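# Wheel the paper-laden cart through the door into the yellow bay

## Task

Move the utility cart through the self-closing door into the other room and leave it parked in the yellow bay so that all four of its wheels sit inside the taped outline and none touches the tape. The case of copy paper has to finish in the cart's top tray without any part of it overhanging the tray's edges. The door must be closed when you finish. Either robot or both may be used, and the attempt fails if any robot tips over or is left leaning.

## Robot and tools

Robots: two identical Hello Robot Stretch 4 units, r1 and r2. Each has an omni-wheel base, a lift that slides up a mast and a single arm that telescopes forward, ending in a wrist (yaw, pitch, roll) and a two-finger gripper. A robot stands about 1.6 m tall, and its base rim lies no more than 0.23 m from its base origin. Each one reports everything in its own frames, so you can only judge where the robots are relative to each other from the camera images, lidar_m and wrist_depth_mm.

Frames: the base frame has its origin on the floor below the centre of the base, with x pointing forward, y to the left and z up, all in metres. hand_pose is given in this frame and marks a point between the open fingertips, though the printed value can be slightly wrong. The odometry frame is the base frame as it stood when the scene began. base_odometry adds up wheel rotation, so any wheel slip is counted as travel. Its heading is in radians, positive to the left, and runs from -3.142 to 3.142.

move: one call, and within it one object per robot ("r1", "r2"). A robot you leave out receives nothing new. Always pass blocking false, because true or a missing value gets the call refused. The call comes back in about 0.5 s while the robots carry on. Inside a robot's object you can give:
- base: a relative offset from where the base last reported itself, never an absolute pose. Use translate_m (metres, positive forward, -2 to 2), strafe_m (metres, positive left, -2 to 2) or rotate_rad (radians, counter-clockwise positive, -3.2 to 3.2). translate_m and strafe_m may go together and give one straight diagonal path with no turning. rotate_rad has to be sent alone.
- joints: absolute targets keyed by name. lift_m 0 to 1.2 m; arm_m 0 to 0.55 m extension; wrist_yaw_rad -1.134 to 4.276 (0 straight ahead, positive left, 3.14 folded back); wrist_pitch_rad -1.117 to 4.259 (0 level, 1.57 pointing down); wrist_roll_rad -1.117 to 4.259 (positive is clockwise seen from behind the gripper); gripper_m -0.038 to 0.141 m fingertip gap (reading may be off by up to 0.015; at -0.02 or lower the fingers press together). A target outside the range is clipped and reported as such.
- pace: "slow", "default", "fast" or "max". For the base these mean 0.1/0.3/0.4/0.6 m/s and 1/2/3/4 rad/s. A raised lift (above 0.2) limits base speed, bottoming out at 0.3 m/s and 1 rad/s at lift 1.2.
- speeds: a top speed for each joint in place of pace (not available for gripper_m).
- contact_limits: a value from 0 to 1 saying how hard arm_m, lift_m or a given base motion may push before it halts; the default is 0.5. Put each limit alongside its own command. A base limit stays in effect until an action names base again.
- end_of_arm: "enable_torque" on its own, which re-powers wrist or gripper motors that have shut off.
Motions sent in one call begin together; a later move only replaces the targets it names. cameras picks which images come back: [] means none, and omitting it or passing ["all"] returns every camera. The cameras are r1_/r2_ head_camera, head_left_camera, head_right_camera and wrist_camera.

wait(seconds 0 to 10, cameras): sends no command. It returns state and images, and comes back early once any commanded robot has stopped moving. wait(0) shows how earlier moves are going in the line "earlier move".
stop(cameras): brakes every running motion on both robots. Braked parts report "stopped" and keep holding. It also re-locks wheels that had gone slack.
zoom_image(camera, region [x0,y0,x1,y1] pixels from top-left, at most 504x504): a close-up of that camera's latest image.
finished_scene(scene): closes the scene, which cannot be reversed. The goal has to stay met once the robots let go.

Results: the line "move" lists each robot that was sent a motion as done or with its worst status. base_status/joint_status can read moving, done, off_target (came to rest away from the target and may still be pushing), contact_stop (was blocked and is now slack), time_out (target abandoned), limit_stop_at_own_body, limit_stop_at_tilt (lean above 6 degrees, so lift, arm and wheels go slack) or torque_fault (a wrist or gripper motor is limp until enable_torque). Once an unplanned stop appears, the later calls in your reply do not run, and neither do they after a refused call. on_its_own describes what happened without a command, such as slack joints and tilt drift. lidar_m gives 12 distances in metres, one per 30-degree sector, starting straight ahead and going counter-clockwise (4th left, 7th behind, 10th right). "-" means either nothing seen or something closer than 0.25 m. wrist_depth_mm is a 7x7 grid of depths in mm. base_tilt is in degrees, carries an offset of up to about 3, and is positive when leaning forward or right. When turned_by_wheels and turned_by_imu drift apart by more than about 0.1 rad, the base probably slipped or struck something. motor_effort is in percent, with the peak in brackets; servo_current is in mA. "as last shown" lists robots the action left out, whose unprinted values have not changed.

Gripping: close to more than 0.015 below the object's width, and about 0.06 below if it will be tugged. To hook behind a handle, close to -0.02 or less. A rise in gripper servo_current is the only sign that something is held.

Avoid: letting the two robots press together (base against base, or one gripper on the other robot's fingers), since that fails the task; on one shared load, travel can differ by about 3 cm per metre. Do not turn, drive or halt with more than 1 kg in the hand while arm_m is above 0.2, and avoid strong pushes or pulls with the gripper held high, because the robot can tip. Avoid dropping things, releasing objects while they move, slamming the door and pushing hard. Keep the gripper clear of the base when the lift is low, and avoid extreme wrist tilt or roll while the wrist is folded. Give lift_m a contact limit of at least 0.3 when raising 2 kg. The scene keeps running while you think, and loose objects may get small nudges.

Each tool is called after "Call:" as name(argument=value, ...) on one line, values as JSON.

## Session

Call:
move(blocking=false)

Scene clock: 0.00 s.
r1.base_odometry: x=+0.000 y=+0.000 heading=+0.000
r1.turned_by_wheels: +0.000
r1.turned_by_imu: +0.000
r1.base_tilt: forward=-1.6 right=+1.3
r1.lidar_m: 0.96 1.73 2.02 2.40 3.92 1.60 0.85 0.77 0.78 0.89 0.77 0.78
r1.base_status: not commanded
r1.joint_positions: lift_m=+0.124 arm_m=+0.000 wrist_yaw_rad=+3.194 wrist_pitch_rad=+0.002 wrist_roll_rad=+0.000 gripper_m=+0.056
r1.joint_status: not commanded
r1.measured_speeds: all 0
r1.motor_effort: lift_m=+19 arm_m=-4 wheel_0=-2 wheel_1=+1 wheel_2=+0
r1.servo_current: wrist_yaw_rad=59 wrist_pitch_rad=46 wrist_roll_rad=46 gripper_m=39
r1.hand_pose: x=-0.1216 y=+0.0722 z=+0.3019 quat_wxyz=(-0.026, -0.001, +0.000, +1.000) (m; r1's base frame)
r1.wrist_depth_mm: - 135 - - - - - / - 123 135 - - - - / - 121 191 - - - - / 110 136 194 - - - - / 137 - - - 1618 - - / 226 - 190 1098 188 1160 1118 / 224 163 750 798 768 768 759
r2.base_odometry: x=+0.000 y=+0.000 heading=+0.000
r2.turned_by_wheels: +0.000
r2.turned_by_imu: +0.000
r2.base_tilt: forward=-0.6 right=+0.1
r2.lidar_m: 1.29 1.32 1.58 2.33 2.36 2.78 1.41 1.41 2.77 2.39 2.42 1.48
r2.base_status: not commanded
r2.joint_positions: lift_m=+0.200 arm_m=+0.000 wrist_yaw_rad=+3.211 wrist_pitch_rad=+0.001 wrist_roll_rad=+0.000 gripper_m=+0.056
r2.joint_status: not commanded
r2.measured_speeds: all 0
r2.motor_effort: lift_m=+18 arm_m=-4 wheel_0=-1 wheel_1=+1 wheel_2=+1
r2.servo_current: wrist_yaw_rad=46 wrist_pitch_rad=39 wrist_roll_rad=52 gripper_m=52
r2.hand_pose: x=-0.1229 y=+0.0671 z=+0.3779 quat_wxyz=(-0.035, -0.001, +0.000, +0.999) (m; r2's base frame)
r2.wrist_depth_mm: - - 137 - - - - / - - 137 - - - - / - 109 138 - - - - / - 140 175 - - - - / 214 - - - - - - / 213 1281 196 1255 190 1336 1182 / 208 243 866 - - 854 878
pictures: r1_head_camera, r1_head_left_camera, r1_head_right_camera, r1_wrist_camera, r2_head_camera, r2_head_left_camera, r2_head_right_camera, r2_wrist_camera
Images, in order (width x height): r1_head_camera 420x560, r1_head_left_camera 420x672, r1_head_right_camera 420x672, r1_wrist_camera 616x392, r2_head_camera 420x560, r2_head_left_camera 420x672, r2_head_right_camera 420x672, r2_wrist_camera 616x392.

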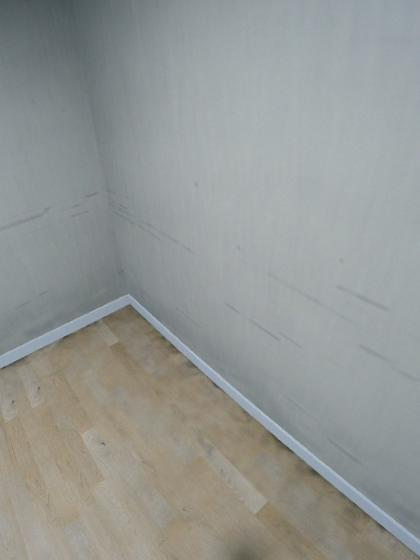

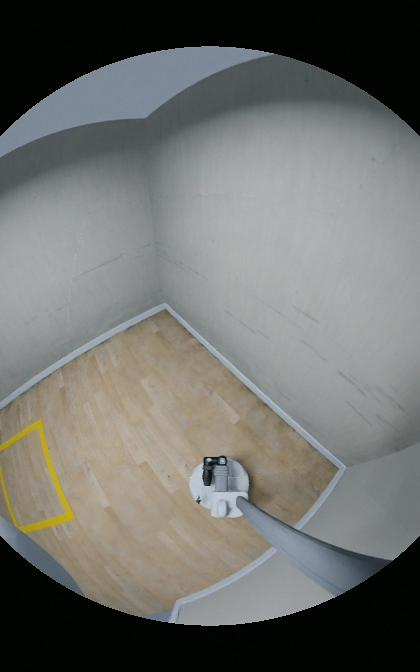

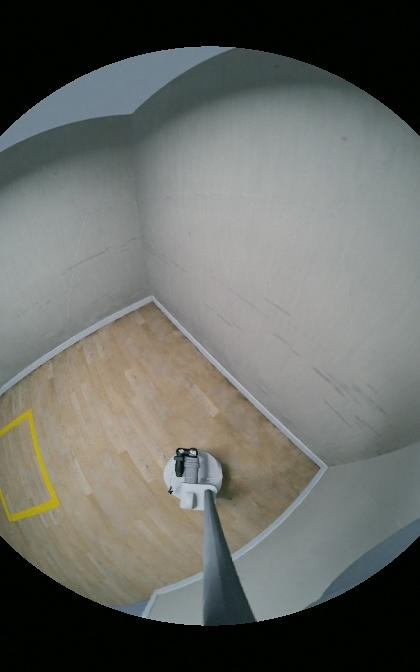

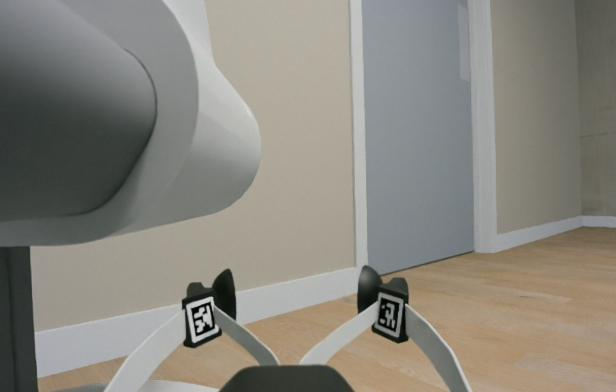

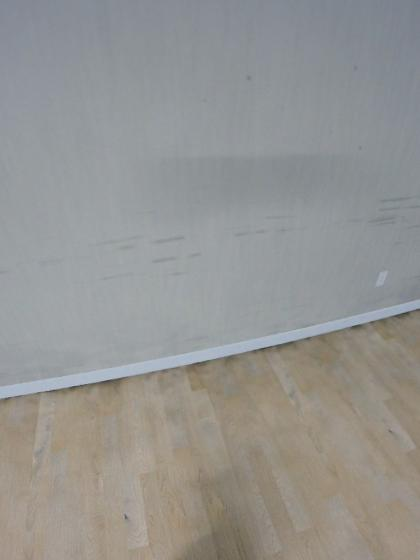

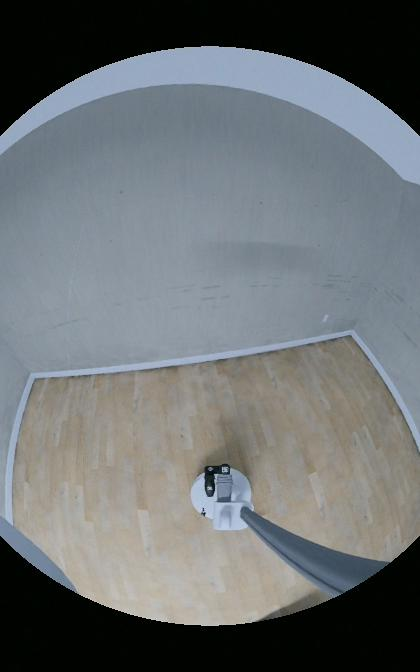

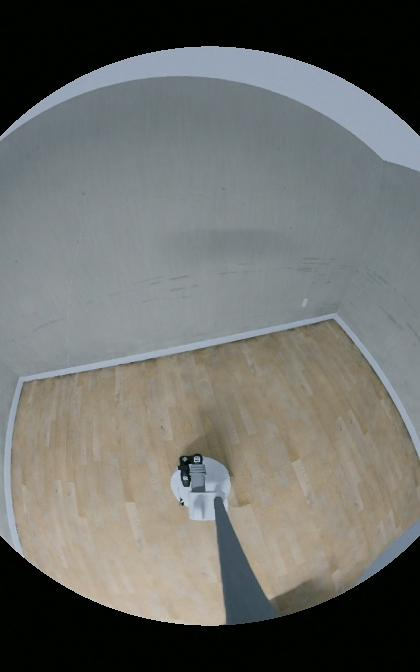

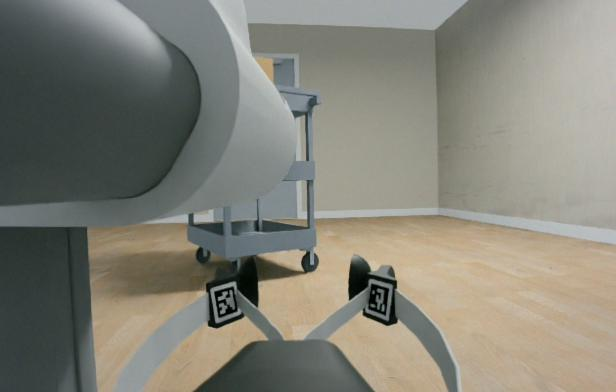

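Call:
move(blocking=false, r1={"base":{"rotate_rad":2.6}}, r2={"base":{"rotate_rad":3.0}}, cameras=[])

Call:
wait(seconds=3, cameras=[])

Call:
wait(seconds=0.5, cameras=["r1_head_camera","r1_head_left_camera","r2_head_camera","r2_head_left_camera"])

Scene clock: 6.93 s.
move: r1 moving; r2 moving
r1.base_odometry: x=+0.000 y=+0.000 heading=+0.253
r1.turned_by_wheels: +0.253
r1.turned_by_imu: +0.253
r1.base_tilt: forward=-1.6 right=+1.3
r1.lidar_m: 1.15 2.01 2.11 2.98 2.65 1.07 0.80 0.74 0.81 0.80 0.72 0.82
r1.base_status: rotate_rad moving
r1.joint_positions: lift_m=+0.124 arm_m=+0.000 wrist_yaw_rad=+3.194 wrist_pitch_rad=+0.002 wrist_roll_rad=+0.000 gripper_m=+0.056
r1.joint_status: not commanded
r1.measured_speeds: translate_m=+0.000 strafe_m=+0.000 rotate_rad=+0.974 lift_m=+0.000 arm_m=+0.000 wrist_yaw_rad=+0.000 wrist_pitch_rad=+0.000 wrist_roll_rad=+0.000
r1.motor_effort: lift_m=+19(20) arm_m=-4(4) wheel_0=-7(9) wheel_1=-6(7) wheel_2=-6(7)
r1.servo_current: wrist_yaw_rad=46(59) wrist_pitch_rad=39(52) wrist_roll_rad=33(65) gripper_m=39(46)
r1.hand_pose: x=-0.1216 y=+0.0722 z=+0.3019 quat_wxyz=(-0.026, -0.001, +0.000, +1.000) (m; r1's base frame)
r1.wrist_depth_mm: - 135 - - - - 1808 / - 123 135 - - - 1808 / - 121 192 - - - 1756 / 111 136 195 - - - 1808 / 137 - - - - - 1756 / 226 - 190 976 188 1118 1138 / 224 152 759 798 778 750 759
r2.base_odometry: x=+0.000 y=+0.000 heading=+0.252
r2.turned_by_wheels: +0.252
r2.turned_by_imu: +0.245
r2.base_tilt: forward=-0.7 right=+0.0
r2.lidar_m: 1.29 1.38 1.94 2.33 2.46 3.37 1.44 3.35 2.49 2.40 1.84 1.36
r2.base_status: rotate_rad moving
r2.joint_positions: lift_m=+0.200 arm_m=+0.000 wrist_yaw_rad=+3.211 wrist_pitch_rad=+0.001 wrist_roll_rad=+0.000 gripper_m=+0.056
r2.joint_status: not commanded
r2.measured_speeds: translate_m=+0.002 strafe_m=+0.000 rotate_rad=+0.977 lift_m=+0.000 arm_m=+0.000 wrist_yaw_rad=+0.000 wrist_pitch_rad=+0.000 wrist_roll_rad=+0.000
r2.motor_effort: lift_m=+18(18) arm_m=-4(4) wheel_0=-4(9) wheel_1=-10(10) wheel_2=-10(11)
r2.servo_current: wrist_yaw_rad=52(52) wrist_pitch_rad=46(46) wrist_roll_rad=52(65) gripper_m=46(52)
r2.hand_pose: x=-0.1229 y=+0.0671 z=+0.3779 quat_wxyz=(-0.035, -0.001, +0.000, +0.999) (m; r2's base frame)
r2.wrist_depth_mm: - - 137 - - - - / - - 137 1756 - - - / - 109 138 286 - - - / - 140 176 - - - - / 214 - - - - - - / 213 1281 196 1308 190 1336 1182 / 208 242 878 - - 854 878
pictures: none
No camera images: "cameras" was empty.

Scene clock: 9.03 s.
earlier move: r1 done; r2 moving
r1.base_odometry: x=+0.000 y=+0.000 heading=+2.600
r1.turned_by_wheels: +2.347
r1.turned_by_imu: +2.360
r1.base_tilt: forward=-1.6 right=+1.3
r1.lidar_m: 1.66 0.87 0.75 0.75 0.87 0.77 0.77 0.91 1.64 2.03 2.39 3.92
r1.base_status: done
r1.joint_positions: lift_m=+0.124 arm_m=+0.000 wrist_yaw_rad=+3.194 wrist_pitch_rad=+0.002 wrist_roll_rad=+0.000 gripper_m=+0.056
r1.joint_status: not commanded
r1.measured_speeds: all 0
r1.motor_effort: lift_m=+20(20) arm_m=-4(4) wheel_0=-2(10) wheel_1=-1(9) wheel_2=+0(8)
r1.servo_current: wrist_yaw_rad=39(65) wrist_pitch_rad=39(52) wrist_roll_rad=59(65) gripper_m=39(52)
r1.hand_pose: x=-0.1216 y=+0.0722 z=+0.3019 quat_wxyz=(-0.026, -0.001, +0.000, +1.000) (m; r1's base frame)
r1.wrist_depth_mm: - 135 - - - - - / - 123 135 - - - - / - 121 191 - - - - / 111 135 194 - - - - / 137 - - - - - - / 227 - 190 - 187 - - / 750 759 759 153 741 683 750
r2.base_odometry: x=+0.000 y=+0.000 heading=+2.999
r2.turned_by_wheels: +2.747
r2.turned_by_imu: +2.674
r2.base_tilt: forward=-0.6 right=+0.1
r2.lidar_m: 1.55 1.40 3.04 2.41 2.41 1.67 1.32 1.30 1.44 2.20 2.32 2.56
r2.base_status: rotate_rad moving
r2.joint_positions: lift_m=+0.200 arm_m=+0.000 wrist_yaw_rad=+3.211 wrist_pitch_rad=+0.001 wrist_roll_rad=+0.000 gripper_m=+0.056
r2.joint_status: not commanded
r2.measured_speeds: all 0
r2.motor_effort: lift_m=+18(18) arm_m=-4(4) wheel_0=-1(10) wheel_1=-2(10) wheel_2=-5(13)
r2.servo_current: wrist_yaw_rad=46(52) wrist_pitch_rad=46(46) wrist_roll_rad=59(65) gripper_m=46(52)
r2.hand_pose: x=-0.1228 y=+0.0671 z=+0.3779 quat_wxyz=(-0.035, -0.001, +0.000, +0.999) (m; r2's base frame)
r2.wrist_depth_mm: - - 137 - - - - / - 107 137 - - - - / - 113 138 236 - - - / - 140 164 - - - - / 216 - - - - - 1808 / 212 1205 193 1182 190 1308 1205 / 211 246 866 - - 842 866
wait: 2.10 of 3 s (r1 has come to rest)
pictures: none
No camera images: "cameras" was empty.

Scene clock: 9.23 s.
earlier move: r2 done
r1.base_odometry: x=+0.000 y=+0.000 heading=+2.600
r1.turned_by_wheels: +0.000
r1.turned_by_imu: +0.000
r1.base_tilt: forward=-1.6 right=+1.3
r1.lidar_m: 1.70 0.88 0.75 0.74 0.90 0.77 0.75 0.91 1.66 2.04 2.38 3.92
r1.base_status: done
r1.joint_positions: lift_m=+0.124 arm_m=+0.000 wrist_yaw_rad=+3.194 wrist_pitch_rad=+0.002 wrist_roll_rad=+0.000 gripper_m=+0.056
r1.joint_status: not commanded
r1.measured_speeds: all 0
r1.motor_effort: lift_m=+20(20) arm_m=-4(4) wheel_0=-1(10) wheel_1=-1(9) wheel_2=+0(8)
r1.servo_current: wrist_yaw_rad=52(65) wrist_pitch_rad=33(52) wrist_roll_rad=33(65) gripper_m=46(52)
r1.hand_pose: x=-0.1216 y=+0.0722 z=+0.3019 quat_wxyz=(-0.026, -0.001, +0.000, +1.000) (m; r1's base frame)
r1.wrist_depth_mm: - 135 - - - - - / - 123 135 - - - - / - 121 191 - - - - / 111 135 194 - - - - / 137 - - - - - - / 227 - 190 - 187 - - / 741 759 750 153 732 691 741
r2.base_odometry: x=+0.000 y=+0.000 heading=+2.999
r2.turned_by_wheels: +0.000
r2.turned_by_imu: +0.000
r2.base_tilt: forward=-0.6 right=+0.0
r2.lidar_m: 1.54 1.37 3.05 2.43 2.40 1.69 1.35 1.30 1.44 2.19 2.34 2.56
r2.base_status: done
r2.joint_positions: lift_m=+0.200 arm_m=+0.000 wrist_yaw_rad=+3.211 wrist_pitch_rad=+0.001 wrist_roll_rad=+0.000 gripper_m=+0.056
r2.joint_status: not commanded
r2.measured_speeds: all 0
r2.motor_effort: lift_m=+18(18) arm_m=-4(4) wheel_0=-3(10) wheel_1=-2(10) wheel_2=-5(13)
r2.servo_current: wrist_yaw_rad=52(52) wrist_pitch_rad=46(46) wrist_roll_rad=39(65) gripper_m=46(52)
r2.hand_pose: x=-0.1228 y=+0.0671 z=+0.3779 quat_wxyz=(-0.035, -0.001, +0.000, +0.999) (m; r2's base frame)
r2.wrist_depth_mm: - - 137 - - - - / - 107 137 - - - - / - 113 139 235 - - - / - 140 165 - - - - / 216 - - - - - 1863 / 213 1182 193 1182 190 1308 1182 / 211 244 878 - - 854 878
wait: 0.20 of 0.5 s (r2 has come to rest)
pictures: r1_head_camera, r1_head_left_camera, r2_head_camera, r2_head_left_camera
Images, in order (width x height): r1_head_camera 420x560, r1_head_left_camera 420x672, r2_head_camera 420x560, r2_head_left_camera 420x672.

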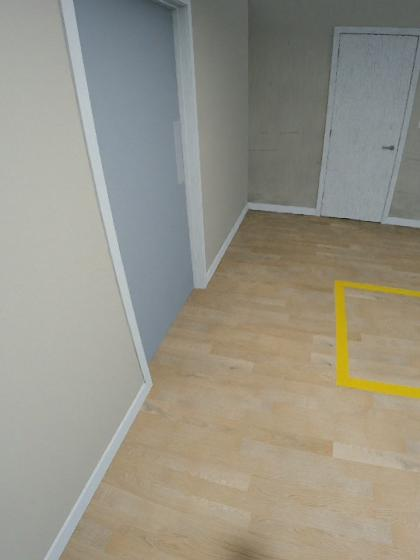

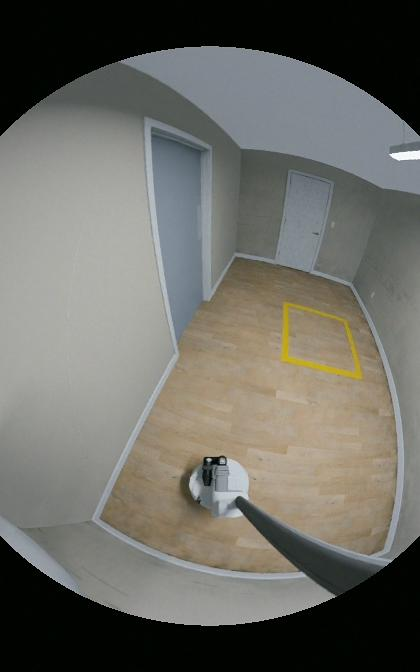

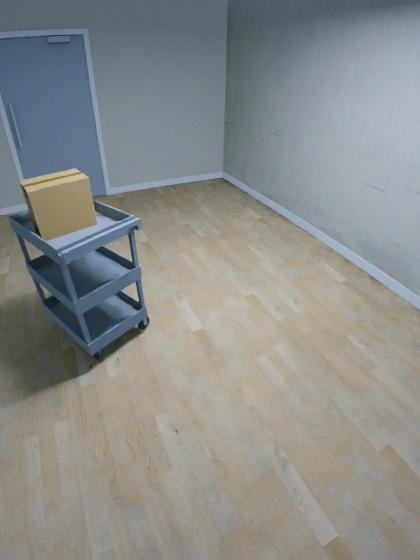

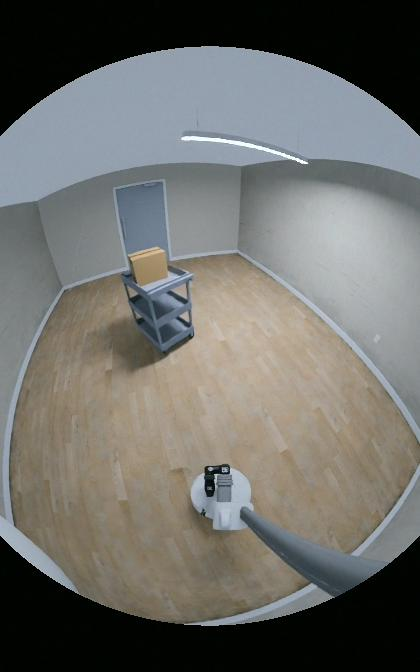

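Call:
zoom_image(camera="r2_head_camera", region=[0, 140, 200, 390])

Call:
zoom_image(camera="r2_head_left_camera", region=[60, 150, 260, 370])

Scaled by 2.016 from the camera's 420x560 image, which has a finer 1200x1600 frame.

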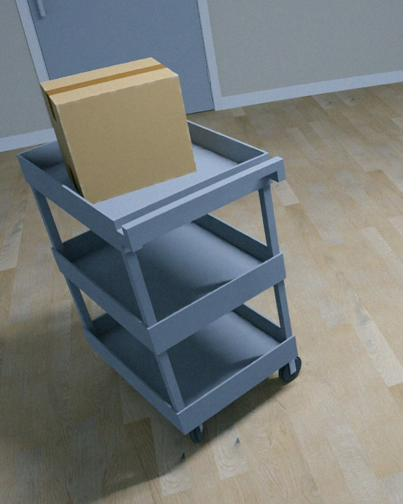

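Scaled by 2.291 from the camera's 420x672 image, which has a finer 600x960 frame.

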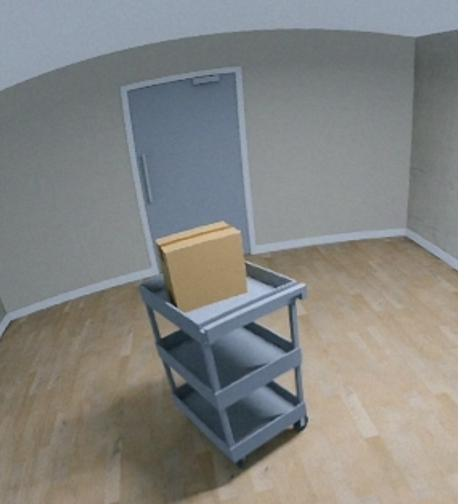

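Call:
move(blocking=false, r1={"base":{"rotate_rad":1.31}}, r2={"base":{"translate_m":1.72,"strafe_m":-0.3},"joints":{"lift_m":0.688,"gripper_m":0.12}}, cameras=[])

Call:
wait(seconds=2.5, cameras=["r1_head_camera"])

Scene clock: 95.50 s.
move: r1 moving; r2 moving
r1.base_odometry: x=+0.000 y=+0.000 heading=+2.853
r1.turned_by_wheels: +0.253
r1.turned_by_imu: +0.254
r1.base_tilt: forward=-1.6 right=+1.3
r1.lidar_m: 1.08 0.79 0.74 0.79 0.80 0.77 0.79 1.15 2.03 2.15 2.92 2.98
r1.base_status: rotate_rad moving
r1.joint_positions: lift_m=+0.124 arm_m=+0.000 wrist_yaw_rad=+3.194 wrist_pitch_rad=+0.002 wrist_roll_rad=+0.000 gripper_m=+0.056
r1.joint_status: not commanded
r1.measured_speeds: translate_m=+0.000 strafe_m=+0.000 rotate_rad=+0.975 lift_m=+0.000 arm_m=+0.000 wrist_yaw_rad=+0.000 wrist_pitch_rad=+0.000 wrist_roll_rad=+0.000
r1.motor_effort: lift_m=+19(20) arm_m=-4(4) wheel_0=-8(9) wheel_1=-7(8) wheel_2=-7(7)
r1.servo_current: wrist_yaw_rad=72(72) wrist_pitch_rad=39(46) wrist_roll_rad=39(52) gripper_m=46(46)
r1.hand_pose: x=-0.1216 y=+0.0722 z=+0.3019 quat_wxyz=(-0.026, -0.001, +0.000, +1.000) (m; r1's base frame)
r1.wrist_depth_mm: - 135 - - - - - / - 123 135 - - - - / - 121 191 - - - - / 110 136 194 - - - - / 137 - - - - - - / 1008 1078 191 - 187 - - / 759 759 750 788 741 131 -
r2.base_odometry: x=-0.030 y=+0.010 heading=+3.000
r2.turned_by_wheels: +0.000
r2.turned_by_imu: +0.001
r2.base_tilt: forward=-0.7 right=+0.1
r2.lidar_m: 1.52 1.39 3.08 2.42 2.38 1.71 1.36 1.32 1.46 2.24 2.32 2.51
r2.base_status: translate_m moving; strafe_m moving
r2.joint_positions: lift_m=+0.238 arm_m=+0.000 wrist_yaw_rad=+3.211 wrist_pitch_rad=+0.001 wrist_roll_rad=+0.000 gripper_m=+0.075
r2.joint_status: lift_m moving; gripper_m moving
r2.measured_speeds: translate_m=+0.121 strafe_m=-0.021 rotate_rad=+0.006 lift_m=+0.146 arm_m=+0.000 wrist_yaw_rad=+0.000 wrist_pitch_rad=+0.000 wrist_roll_rad=+0.000
r2.motor_effort: lift_m=+23(24) arm_m=-4(4) wheel_0=+8(11) wheel_1=+7(8) wheel_2=-12(12)
r2.servo_current: wrist_yaw_rad=46(52) wrist_pitch_rad=46(46) wrist_roll_rad=52(59) gripper_m=91(98)
r2.hand_pose: x=-0.1228 y=+0.0671 z=+0.4157 quat_wxyz=(-0.035, -0.001, +0.000, +0.999) (m; r2's base frame)
r2.wrist_depth_mm: - - 137 - - - - / - 107 137 - - - - / - 113 138 235 - - - / - 140 164 - - - - / 216 - - - - - 1921 / 213 1182 190 1281 189 1430 1308 / 211 891 1008 - 976 904 931
pictures: none
No camera images: "cameras" was empty.

Scene clock: 96.90 s.
earlier move: r1 done; r2 moving
r1.base_odometry: x=+0.000 y=+0.000 heading=-2.374
r1.turned_by_wheels: +1.057
r1.turned_by_imu: +1.062
r1.base_tilt: forward=-1.6 right=+1.3
r1.lidar_m: 0.74 0.80 0.81 0.77 0.81 1.11 2.01 2.13 2.93 2.97 1.07 0.80
r1.base_status: done
r1.joint_positions: lift_m=+0.124 arm_m=+0.000 wrist_yaw_rad=+3.194 wrist_pitch_rad=+0.002 wrist_roll_rad=+0.000 gripper_m=+0.056
r1.joint_status: not commanded
r1.measured_speeds: all 0
r1.motor_effort: lift_m=+19(20) arm_m=-4(4) wheel_0=-4(9) wheel_1=-3(9) wheel_2=-1(8)
r1.servo_current: wrist_yaw_rad=52(78) wrist_pitch_rad=39(52) wrist_roll_rad=65(72) gripper_m=46(52)
r1.hand_pose: x=-0.1216 y=+0.0722 z=+0.3019 quat_wxyz=(-0.026, -0.001, +0.000, +1.000) (m; r1's base frame)
r1.wrist_depth_mm: - 135 - - - - - / - 123 146 - - - - / - 121 191 - - - - / 111 135 206 - - - - / 216 - - - - 1756 - / 991 1205 193 1205 187 1138 1025 / 750 750 759 788 778 750 759
r2.base_odometry: x=-0.374 y=+0.122 heading=+2.999
r2.turned_by_wheels: +0.000
r2.turned_by_imu: +0.000
r2.base_tilt: forward=-0.6 right=+0.1
r2.lidar_m: 3.55 1.10 3.30 2.64 2.59 2.12 1.66 1.62 1.81 2.16 2.13 2.32
r2.base_status: translate_m moving; strafe_m moving
r2.joint_positions: lift_m=+0.609 arm_m=+0.000 wrist_yaw_rad=+3.211 wrist_pitch_rad=+0.001 wrist_roll_rad=+0.000 gripper_m=+0.120
r2.joint_status: lift_m moving; the others done
r2.measured_speeds: translate_m=+0.296 strafe_m=-0.051 rotate_rad=-0.003 lift_m=+0.222 arm_m=+0.000 wrist_yaw_rad=+0.000 wrist_pitch_rad=+0.000 wrist_roll_rad=+0.000
r2.motor_effort: lift_m=+22(25) arm_m=-4(4) wheel_0=+3(12) wheel_1=+5(8) wheel_2=-9(13)
r2.servo_current: wrist_yaw_rad=39(52) wrist_pitch_rad=39(46) wrist_roll_rad=52(59) gripper_m=52(98)
r2.hand_pose: x=-0.1228 y=+0.0671 z=+0.7873 quat_wxyz=(-0.035, -0.001, +0.000, +0.999) (m; r2's base frame)
r2.wrist_depth_mm: - - 136 - - - - / - 107 137 - - - - / - 113 138 233 - - - / - 140 164 - - - - / 215 - - - - - - / 213 186 190 - 193 - - / 211 - 1576 - 1756 1618 1708
wait: 1.40 of 2.5 s (r1 has come to rest)
pictures: r1_head_camera
Images, in order (width x height): r1_head_camera 420x560.

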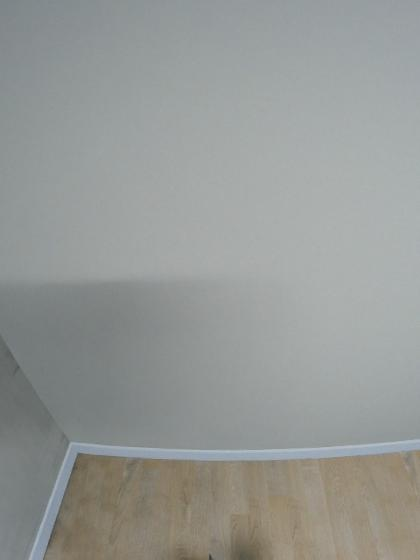

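Call:
move(blocking=false, cameras=["r1_head_camera","r2_head_camera"])

Scene clock: 123.53 s.
earlier move: r2 done
r1.base_odometry: x=+0.000 y=+0.000 heading=-2.374
r1.turned_by_wheels: +0.000
r1.turned_by_imu: +0.000
r1.base_tilt: forward=-1.6 right=+1.3
r1.lidar_m: 0.75 0.79 0.80 0.77 0.81 1.13 2.01 2.12 2.93 2.92 1.09 0.79
r1.base_status: done
r1.joint_positions: lift_m=+0.124 arm_m=+0.000 wrist_yaw_rad=+3.194 wrist_pitch_rad=+0.002 wrist_roll_rad=+0.000 gripper_m=+0.056
r1.joint_status: not commanded
r1.measured_speeds: all 0
r1.motor_effort: lift_m=+20(20) arm_m=-4(4) wheel_0=-4(9) wheel_1=-3(9) wheel_2=-1(8)
r1.servo_current: wrist_yaw_rad=52(78) wrist_pitch_rad=33(52) wrist_roll_rad=46(72) gripper_m=46(52)
r1.hand_pose: x=-0.1216 y=+0.0722 z=+0.3019 quat_wxyz=(-0.026, -0.001, +0.000, +1.000) (m; r1's base frame)
r1.wrist_depth_mm: - 135 - - - - - / - 123 146 - - - - / - 121 191 - - - - / 111 135 206 - - - - / 216 - - - - 1808 - / 1025 1205 193 1182 187 1160 1025 / 750 759 759 788 788 759 741
r2.base_odometry: x=-1.660 y=+0.541 heading=+3.000
r2.turned_by_wheels: +0.000
r2.turned_by_imu: +0.003
r2.base_tilt: forward=-0.7 right=+0.1
r2.lidar_m: 2.37 3.01 1.07 0.58 0.66 3.52 2.82 2.79 1.76 1.43 1.41 1.55
r2.base_status: done
r2.joint_positions: lift_m=+0.688 arm_m=+0.000 wrist_yaw_rad=+3.211 wrist_pitch_rad=+0.001 wrist_roll_rad=+0.000 gripper_m=+0.120
r2.joint_status: all done
r2.measured_speeds: all 0
r2.motor_effort: lift_m=+21(25) arm_m=-4(4) wheel_0=+3(12) wheel_1=+4(8) wheel_2=-3(13)
r2.servo_current: wrist_yaw_rad=46(65) wrist_pitch_rad=46(52) wrist_roll_rad=46(59) gripper_m=52(98)
r2.hand_pose: x=-0.1228 y=+0.0671 z=+0.8656 quat_wxyz=(-0.035, -0.001, +0.000, +0.999) (m; r2's base frame)
r2.wrist_depth_mm: - - 137 - - - - / - 107 137 - - - - / - 110 138 - - - - / - 140 178 - - - - / 216 - - - - - - / 213 - 200 - 200 - - / 211 1863 - - 1983 1808 1808
pictures: r1_head_camera, r2_head_camera
Images, in order (width x height): r1_head_camera 420x560, r2_head_camera 420x560.

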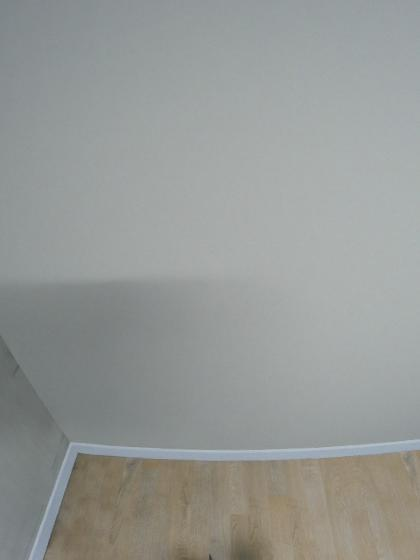

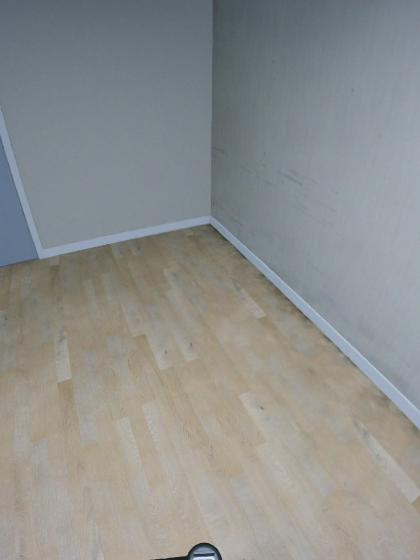

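Call:
move(blocking=false, cameras=[], r1={"base":{"strafe_m":-1.53},"joints":{"lift_m":0.3}}, r2={"base":{"rotate_rad":2.9}})

Call:
wait(seconds=3, cameras=[])

Call:
wait(seconds=5, cameras=["r1_head_camera","r2_head_camera","r2_head_left_camera","r2_head_right_camera"])

Scene clock: 130.30 s.
move: r1 moving; r2 moving
r1.base_odometry: x=-0.025 y=+0.026 heading=-2.374
r1.turned_by_wheels: +0.000
r1.turned_by_imu: +0.000
r1.base_tilt: forward=-1.6 right=+1.2
r1.lidar_m: 0.75 0.79 0.87 0.80 0.85 1.18 2.01 2.11 2.93 2.94 1.07 0.77
r1.base_status: strafe_m moving
r1.joint_positions: lift_m=+0.162 arm_m=+0.000 wrist_yaw_rad=+3.194 wrist_pitch_rad=+0.002 wrist_roll_rad=+0.000 gripper_m=+0.056
r1.joint_status: lift_m moving
r1.measured_speeds: translate_m=+0.000 strafe_m=-0.141 rotate_rad=+0.000 lift_m=+0.146 arm_m=+0.000 wrist_yaw_rad=+0.000 wrist_pitch_rad=+0.000 wrist_roll_rad=+0.000
r1.motor_effort: lift_m=+25(27) arm_m=-4(4) wheel_0=+9(9) wheel_1=-9(11) wheel_2=-1(1)
r1.servo_current: wrist_yaw_rad=59(65) wrist_pitch_rad=46(46) wrist_roll_rad=59(59) gripper_m=39(46)
r1.hand_pose: x=-0.1216 y=+0.0722 z=+0.3395 quat_wxyz=(-0.026, -0.001, +0.000, +1.000) (m; r1's base frame)
r1.wrist_depth_mm: - 135 - - - - - / - 124 146 - - - - / - 121 192 - - - - / 110 136 206 - - - - / 217 - - - - 1921 - / 1078 1308 193 1308 187 1255 1118 / 831 820 820 854 854 820 854
r2.base_odometry: x=-1.660 y=+0.541 heading=-3.032
r2.turned_by_wheels: +0.252
r2.turned_by_imu: +0.245
r2.base_tilt: forward=-0.7 right=+0.1
r2.lidar_m: 3.01 3.04 0.73 0.59 3.36 3.05 2.79 2.37 1.56 1.39 1.42 1.78
r2.base_status: rotate_rad moving
r2.joint_positions: lift_m=+0.688 arm_m=+0.000 wrist_yaw_rad=+3.211 wrist_pitch_rad=+0.001 wrist_roll_rad=+0.000 gripper_m=+0.120
r2.joint_status: not commanded
r2.measured_speeds: translate_m=-0.001 strafe_m=-0.002 rotate_rad=+0.981 lift_m=+0.000 arm_m=+0.000 wrist_yaw_rad=+0.000 wrist_pitch_rad=+0.000 wrist_roll_rad=+0.000
r2.motor_effort: lift_m=+21(21) arm_m=-4(4) wheel_0=-7(11) wheel_1=-10(10) wheel_2=-10(11)
r2.servo_current: wrist_yaw_rad=46(52) wrist_pitch_rad=39(46) wrist_roll_rad=52(59) gripper_m=52(59)
r2.hand_pose: x=-0.1228 y=+0.0671 z=+0.8656 quat_wxyz=(-0.035, -0.001, +0.000, +0.999) (m; r2's base frame)
r2.wrist_depth_mm: - - 137 - - - - / - 107 137 - - - - / - 110 138 - - - - / - 140 179 - - - - / 216 - - - - - - / 213 - 201 - 199 - - / 211 1921 - - 1921 1808 1808
pictures: none
No camera images: "cameras" was empty.

Scene clock: 132.53 s.
earlier move: r1 moving; r2 done
r1.base_odometry: x=-0.462 y=+0.479 heading=-2.374
r1.turned_by_wheels: +0.000
r1.turned_by_imu: -0.004
r1.base_tilt: forward=-1.6 right=+1.2
r1.lidar_m: 0.76 0.78 1.08 1.42 1.49 2.05 2.02 2.10 2.92 2.98 1.21 0.79
r1.base_status: strafe_m moving
r1.joint_positions: lift_m=+0.300 arm_m=+0.000 wrist_yaw_rad=+3.194 wrist_pitch_rad=+0.002 wrist_roll_rad=+0.000 gripper_m=+0.056
r1.joint_status: all done
r1.measured_speeds: translate_m=+0.000 strafe_m=-0.300 rotate_rad=+0.001 lift_m=+0.000 arm_m=+0.000 wrist_yaw_rad=+0.000 wrist_pitch_rad=+0.000 wrist_roll_rad=+0.000
r1.motor_effort: lift_m=+24(28) arm_m=-4(4) wheel_0=+6(12) wheel_1=-6(11) wheel_2=+1(1)
r1.servo_current: wrist_yaw_rad=46(65) wrist_pitch_rad=33(52) wrist_roll_rad=59(65) gripper_m=39(46)
r1.hand_pose: x=-0.1216 y=+0.0722 z=+0.4772 quat_wxyz=(-0.026, -0.001, +0.000, +1.000) (m; r1's base frame)
r1.wrist_depth_mm: - 135 - - - - - / - 123 146 - - - - / - 121 191 - - - - / 111 136 206 - - - - / 217 - - - - - - / 1537 1808 194 1808 187 1708 1661 / 224 1098 1118 154 1182 1138 1182
r2.base_odometry: x=-1.660 y=+0.541 heading=-0.385
r2.turned_by_wheels: +2.647
r2.turned_by_imu: +2.577
r2.base_tilt: forward=-0.7 right=+0.0
r2.lidar_m: 3.02 2.78 2.34 1.55 1.42 1.44 1.81 3.01 3.04 0.73 0.57 3.36
r2.base_status: done
r2.joint_positions: lift_m=+0.688 arm_m=+0.000 wrist_yaw_rad=+3.211 wrist_pitch_rad=+0.001 wrist_roll_rad=+0.000 gripper_m=+0.120
r2.joint_status: not commanded
r2.measured_speeds: all 0
r2.motor_effort: lift_m=+21(21) arm_m=-4(5) wheel_0=-4(11) wheel_1=-4(10) wheel_2=-5(12)
r2.servo_current: wrist_yaw_rad=46(59) wrist_pitch_rad=46(46) wrist_roll_rad=59(59) gripper_m=46(59)
r2.hand_pose: x=-0.1228 y=+0.0671 z=+0.8656 quat_wxyz=(-0.035, -0.001, +0.000, +0.999) (m; r2's base frame)
r2.wrist_depth_mm: - - 137 - - - - / - 107 137 - - - - / - 113 138 - - - - / - 140 178 - - - - / 215 - - - - - - / 213 - 201 - 195 - - / 211 1921 - - - - -
wait: 2.23 of 3 s (r2 has come to rest)
pictures: none
No camera images: "cameras" was empty.

Scene clock: 136.23 s.
earlier move: r1 done
r1.base_odometry: x=-1.062 y=+1.101 heading=-2.374
r1.turned_by_wheels: +0.000
r1.turned_by_imu: -0.006
r1.base_tilt: forward=-1.6 right=+1.3
r1.lidar_m: 0.81 0.85 1.10 2.28 2.38 2.09 2.01 2.13 2.52 2.41 1.09 0.86
r1.base_status: done
r1.joint_positions: lift_m=+0.300 arm_m=+0.000 wrist_yaw_rad=+3.194 wrist_pitch_rad=+0.002 wrist_roll_rad=+0.000 gripper_m=+0.056
r1.joint_status: all done
r1.measured_speeds: all 0
r1.motor_effort: lift_m=+24(28) arm_m=-4(4) wheel_0=+1(12) wheel_1=+0(11) wheel_2=+0(2)
r1.servo_current: wrist_yaw_rad=65(72) wrist_pitch_rad=52(52) wrist_roll_rad=39(65) gripper_m=39(52)
r1.hand_pose: x=-0.1216 y=+0.0722 z=+0.4772 quat_wxyz=(-0.026, -0.001, +0.000, +1.000) (m; r1's base frame)
r1.wrist_depth_mm: - 135 - - - - - / - 122 145 - - - - / - 120 189 - - - - / 110 135 204 - - - - / 216 - - - - - - / 1464 1756 194 1756 187 1708 1618 / 1118 1118 1098 153 1182 1118 1160
r2.base_odometry: x=-1.660 y=+0.541 heading=-0.385
r2.turned_by_wheels: +0.000
r2.turned_by_imu: +0.001
r2.base_tilt: forward=-0.7 right=+0.1
r2.lidar_m: 3.01 2.79 2.32 1.54 1.39 1.43 1.82 3.01 3.06 0.72 0.57 3.34
r2.base_status: done
r2.joint_positions: lift_m=+0.688 arm_m=+0.000 wrist_yaw_rad=+3.211 wrist_pitch_rad=+0.001 wrist_roll_rad=+0.000 gripper_m=+0.120
r2.joint_status: not commanded
r2.measured_speeds: all 0
r2.motor_effort: lift_m=+21(21) arm_m=-4(5) wheel_0=-5(11) wheel_1=-3(10) wheel_2=-5(12)
r2.servo_current: wrist_yaw_rad=59(65) wrist_pitch_rad=46(52) wrist_roll_rad=52(59) gripper_m=46(59)
r2.hand_pose: x=-0.1228 y=+0.0671 z=+0.8656 quat_wxyz=(-0.035, -0.001, +0.000, +0.999) (m; r2's base frame)
r2.wrist_depth_mm: - - 137 - - - - / - 107 137 - - - - / - 113 138 - - - - / - 140 179 - - - - / 216 - - - - - - / 213 - 201 - 195 - - / 211 1808 - - - - -
wait: 3.70 of 5 s (r1 has come to rest)
pictures: r1_head_camera, r2_head_camera, r2_head_left_camera, r2_head_right_camera
Images, in order (width x height): r1_head_camera 420x560, r2_head_camera 420x560, r2_head_left_camera 420x672, r2_head_right_camera 420x672.

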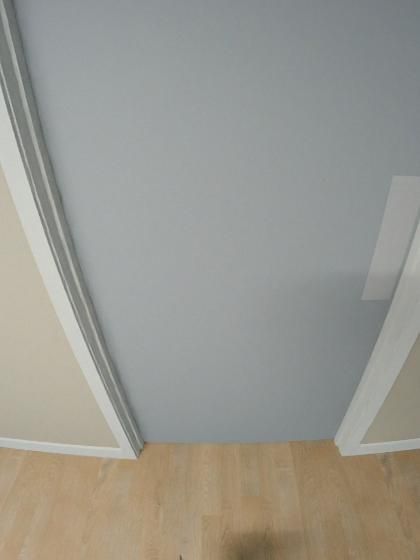

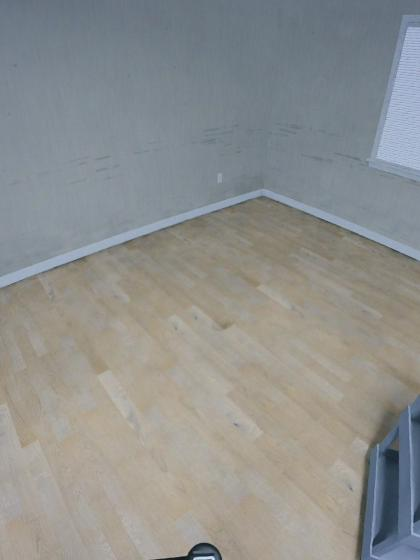

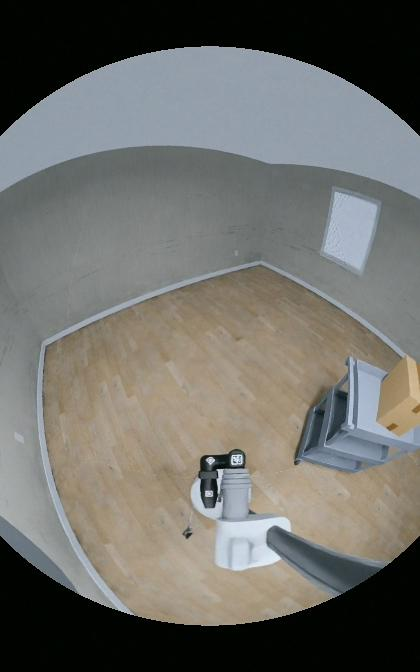

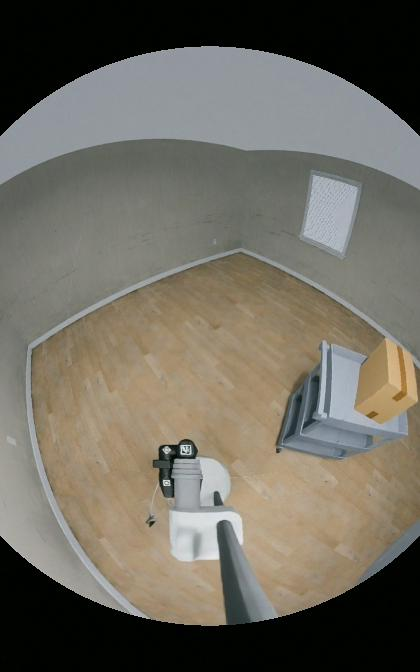

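Call:
move(blocking=false, cameras=[], r1={"base":{"strafe_m":-0.12}}, r2={"joints":{"wrist_yaw_rad":-1.1,"wrist_roll_rad":1.57,"arm_m":0.25}})

Call:
wait(seconds=4, cameras=[])

Call:
wait(seconds=3, cameras=["r1_head_camera","r2_head_camera","r2_head_right_camera","r2_wrist_camera"])

Scene clock: 154.63 s.
move: r1 moving; r2 moving
r1.base_odometry: x=-1.088 y=+1.127 heading=-2.374
r1.turned_by_wheels: +0.000
r1.turned_by_imu: +0.000
r1.base_tilt: forward=-1.6 right=+1.3
r1.lidar_m: 0.83 0.84 1.08 2.32 2.43 2.11 2.01 2.11 2.49 2.37 1.10 0.85
r1.base_status: strafe_m moving
r1.joint_positions: lift_m=+0.300 arm_m=+0.000 wrist_yaw_rad=+3.194 wrist_pitch_rad=+0.002 wrist_roll_rad=+0.000 gripper_m=+0.056
r1.joint_status: not commanded
r1.measured_speeds: translate_m=-0.001 strafe_m=-0.141 rotate_rad=+0.003 lift_m=+0.000 arm_m=+0.000 wrist_yaw_rad=+0.000 wrist_pitch_rad=+0.000 wrist_roll_rad=+0.000
r1.motor_effort: lift_m=+24(24) arm_m=-4(4) wheel_0=+8(11) wheel_1=-8(10) wheel_2=+0(1)
r1.servo_current: wrist_yaw_rad=46(59) wrist_pitch_rad=46(52) wrist_roll_rad=46(65) gripper_m=39(39)
r1.hand_pose: x=-0.1216 y=+0.0722 z=+0.4772 quat_wxyz=(-0.026, -0.001, +0.000, +1.000) (m; r1's base frame)
r1.wrist_depth_mm: - 135 - - - - - / - 123 146 - - - - / - 121 193 - - - - / 111 136 206 - - - - / 216 - - - - - - / 1499 1808 193 1756 187 1661 1618 / 1138 1118 1118 143 1138 1118 1182
r2.base_odometry: x=-1.660 y=+0.541 heading=-0.385
r2.turned_by_wheels: +0.000
r2.turned_by_imu: +0.000
r2.base_tilt: forward=-0.7 right=+0.1
r2.lidar_m: 3.03 2.78 2.33 1.55 1.40 1.40 1.80 3.02 3.03 0.73 0.60 3.33
r2.base_status: not commanded
r2.joint_positions: lift_m=+0.688 arm_m=+0.051 wrist_yaw_rad=+2.651 wrist_pitch_rad=+0.001 wrist_roll_rad=+0.588 gripper_m=+0.120
r2.joint_status: arm_m moving; wrist_yaw_rad moving; wrist_roll_rad moving
r2.measured_speeds: translate_m=+0.000 strafe_m=+0.000 rotate_rad=+0.000 lift_m=+0.000 arm_m=+0.195 wrist_yaw_rad=-1.730 wrist_pitch_rad=+0.000 wrist_roll_rad=+1.820
r2.motor_effort: lift_m=+21(21) arm_m=+8(10) wheel_0=-5(5) wheel_1=-3(4) wheel_2=-5(6)
r2.servo_current: wrist_yaw_rad=72(137) wrist_pitch_rad=39(46) wrist_roll_rad=78(91) gripper_m=46(52)
r2.hand_pose: x=+0.0083 y=+0.2130 z=+0.8656 quat_wxyz=(+0.233, +0.070, +0.281, +0.928) (m; r2's base frame)
r2.wrist_depth_mm: - - - - - - - / - - - - - - - / - - - - - - - / - - - - - - - / - - - - - - - / 276 - 195 - 186 1366 1281 / - - - - - 1336 1138
pictures: none
No camera images: "cameras" was empty.

Scene clock: 155.70 s.
earlier move: r1 done; r2 moving
r1.base_odometry: x=-1.146 y=+1.187 heading=-2.374
r1.turned_by_wheels: +0.000
r1.turned_by_imu: -0.001
r1.base_tilt: forward=-1.6 right=+1.3
r1.lidar_m: 0.83 0.86 1.07 2.41 2.50 2.10 2.03 2.11 2.38 2.28 1.09 0.86
r1.base_status: done
r1.joint_positions: lift_m=+0.300 arm_m=+0.000 wrist_yaw_rad=+3.194 wrist_pitch_rad=+0.002 wrist_roll_rad=+0.000 gripper_m=+0.056
r1.joint_status: not commanded
r1.measured_speeds: all 0
r1.motor_effort: lift_m=+24(24) arm_m=-4(4) wheel_0=+0(11) wheel_1=+0(10) wheel_2=+0(1)
r1.servo_current: wrist_yaw_rad=46(59) wrist_pitch_rad=46(52) wrist_roll_rad=59(72) gripper_m=46(46)
r1.hand_pose: x=-0.1216 y=+0.0722 z=+0.4772 quat_wxyz=(-0.026, -0.001, +0.000, +1.000) (m; r1's base frame)
r1.wrist_depth_mm: - 134 - - - - - / - 120 142 - - - - / - 125 165 - - - - / 110 135 210 - - - - / 216 - - - - - - / 1499 1756 193 1756 187 1661 1618 / 1118 1118 1138 153 1078 1138 1182
r2.base_odometry: x=-1.660 y=+0.541 heading=-0.385
r2.turned_by_wheels: +0.000
r2.turned_by_imu: +0.000
r2.base_tilt: forward=-0.6 right=+0.1
r2.lidar_m: 3.03 2.76 2.36 1.55 1.41 1.42 1.81 3.01 3.05 0.71 0.55 3.34
r2.base_status: not commanded
r2.joint_positions: lift_m=+0.688 arm_m=+0.250 wrist_yaw_rad=+0.798 wrist_pitch_rad=+0.001 wrist_roll_rad=+1.568 gripper_m=+0.120
r2.joint_status: arm_m moving; wrist_yaw_rad moving; wrist_roll_rad moving
r2.measured_speeds: translate_m=+0.000 strafe_m=+0.000 rotate_rad=+0.000 lift_m=+0.000 arm_m=+0.011 wrist_yaw_rad=-1.736 wrist_pitch_rad=+0.000 wrist_roll_rad=+0.000
r2.motor_effort: lift_m=+21(21) arm_m=+8(10) wheel_0=-5(5) wheel_1=-4(4) wheel_2=-6(6)
r2.servo_current: wrist_yaw_rad=91(137) wrist_pitch_rad=46(52) wrist_roll_rad=52(91) gripper_m=52(59)
r2.hand_pose: x=+0.6846 y=+0.1454 z=+0.8656 quat_wxyz=(+0.653, +0.651, +0.275, +0.275) (m; r2's base frame)
r2.wrist_depth_mm: - - - - - 1661 1182 / - - - - - 1661 1182 / - - - - - 1708 1205 / - - - - - 1708 1205 / - - - - - 1661 1205 / - - 198 - 213 1537 1205 / - - - - - 1708 1205
wait: 1.07 of 4 s (r1 has come to rest)
pictures: none
No camera images: "cameras" was empty.

Scene clock: 157.20 s.
earlier move: r2 done
r1.base_odometry: x=-1.146 y=+1.187 heading=-2.374
r1.turned_by_wheels: +0.000
r1.turned_by_imu: +0.000
r1.base_tilt: forward=-1.6 right=+1.3
r1.lidar_m: 0.84 0.88 1.08 2.40 2.50 2.11 2.01 2.13 2.40 2.30 1.10 0.87
r1.base_status: done
r1.joint_positions: lift_m=+0.300 arm_m=+0.000 wrist_yaw_rad=+3.194 wrist_pitch_rad=+0.002 wrist_roll_rad=+0.000 gripper_m=+0.056
r1.joint_status: not commanded
r1.measured_speeds: all 0
r1.motor_effort: lift_m=+24(24) arm_m=-4(4) wheel_0=+0(11) wheel_1=+0(10) wheel_2=+0(1)
r1.servo_current: wrist_yaw_rad=52(72) wrist_pitch_rad=39(52) wrist_roll_rad=46(72) gripper_m=39(52)
r1.hand_pose: x=-0.1216 y=+0.0722 z=+0.4772 quat_wxyz=(-0.026, -0.001, +0.000, +1.000) (m; r1's base frame)
r1.wrist_depth_mm: - 135 - - - - - / - 120 142 - - - - / - 124 165 - - - - / 110 135 211 - - - - / 215 - - - - - - / 1499 1808 194 1708 187 1708 1661 / 1098 1098 1118 153 1118 1118 1160
r2.base_odometry: x=-1.660 y=+0.541 heading=-0.385
r2.turned_by_wheels: +0.000
r2.turned_by_imu: +0.000
r2.base_tilt: forward=-0.7 right=+0.1
r2.lidar_m: 3.04 2.78 2.36 1.56 1.42 1.41 1.82 3.01 3.06 0.70 0.59 3.33
r2.base_status: not commanded
r2.joint_positions: lift_m=+0.688 arm_m=+0.250 wrist_yaw_rad=-1.097 wrist_pitch_rad=+0.001 wrist_roll_rad=+1.568 gripper_m=+0.120
r2.joint_status: all done
r2.measured_speeds: all 0
r2.motor_effort: lift_m=+21(21) arm_m=+7(10) wheel_0=-5(5) wheel_1=-3(4) wheel_2=-6(6)
r2.servo_current: wrist_yaw_rad=39(163) wrist_pitch_rad=39(52) wrist_roll_rad=46(91) gripper_m=52(59)
r2.hand_pose: x=+0.4745 y=-0.2965 z=+0.8656 quat_wxyz=(+0.604, +0.603, -0.368, -0.369) (m; r2's base frame)
r2.wrist_depth_mm: - - 759 676 - - 488 / - - - 597 - 574 554 / - - - 715 - 661 1205 / - - - - - 1708 1205 / - - - - - 1618 1182 / - - 198 - 214 1576 1205 / - - - - - 1756 1205
wait: 1.50 of 3 s (r2 has come to rest)
pictures: r1_head_camera, r2_head_camera, r2_head_right_camera, r2_wrist_camera
Images, in order (width x height): r1_head_camera 420x560, r2_head_camera 420x560, r2_head_right_camera 420x672, r2_wrist_camera 616x392.

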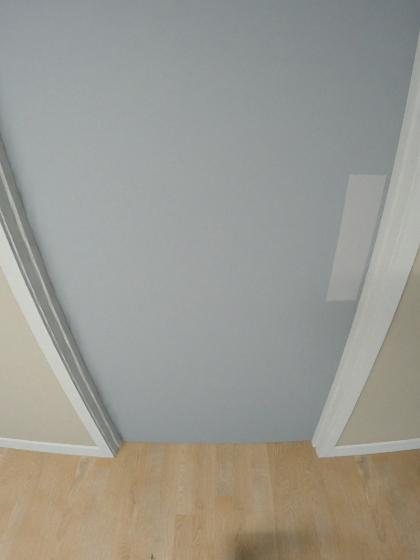

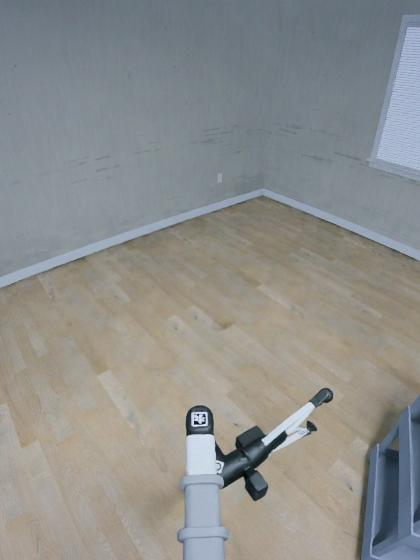

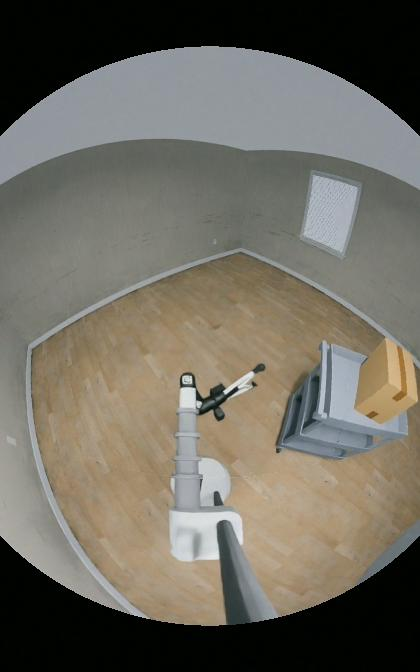

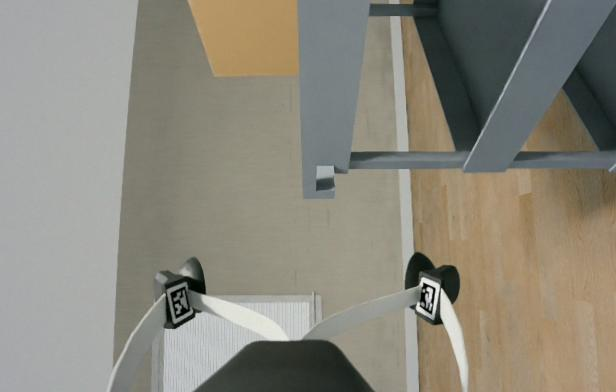

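Call:
zoom_image(camera="r2_wrist_camera", region=[180, 0, 616, 300])

Call:
zoom_image(camera="r2_head_right_camera", region=[220, 300, 420, 500])

Scaled by 1.156.

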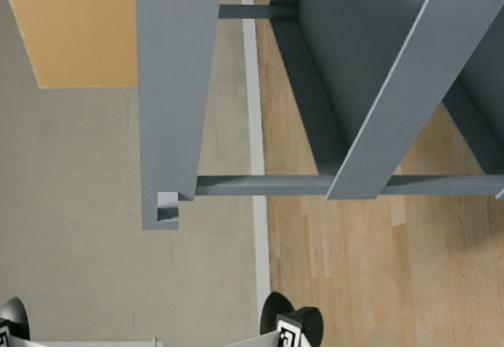

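Scaled by 2.520 from the camera's 420x672 image, which has a finer 600x960 frame.

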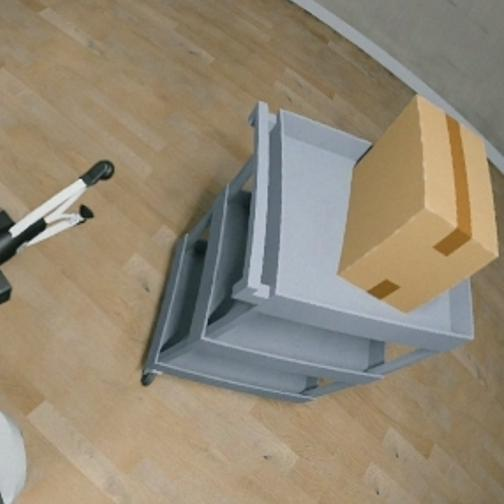

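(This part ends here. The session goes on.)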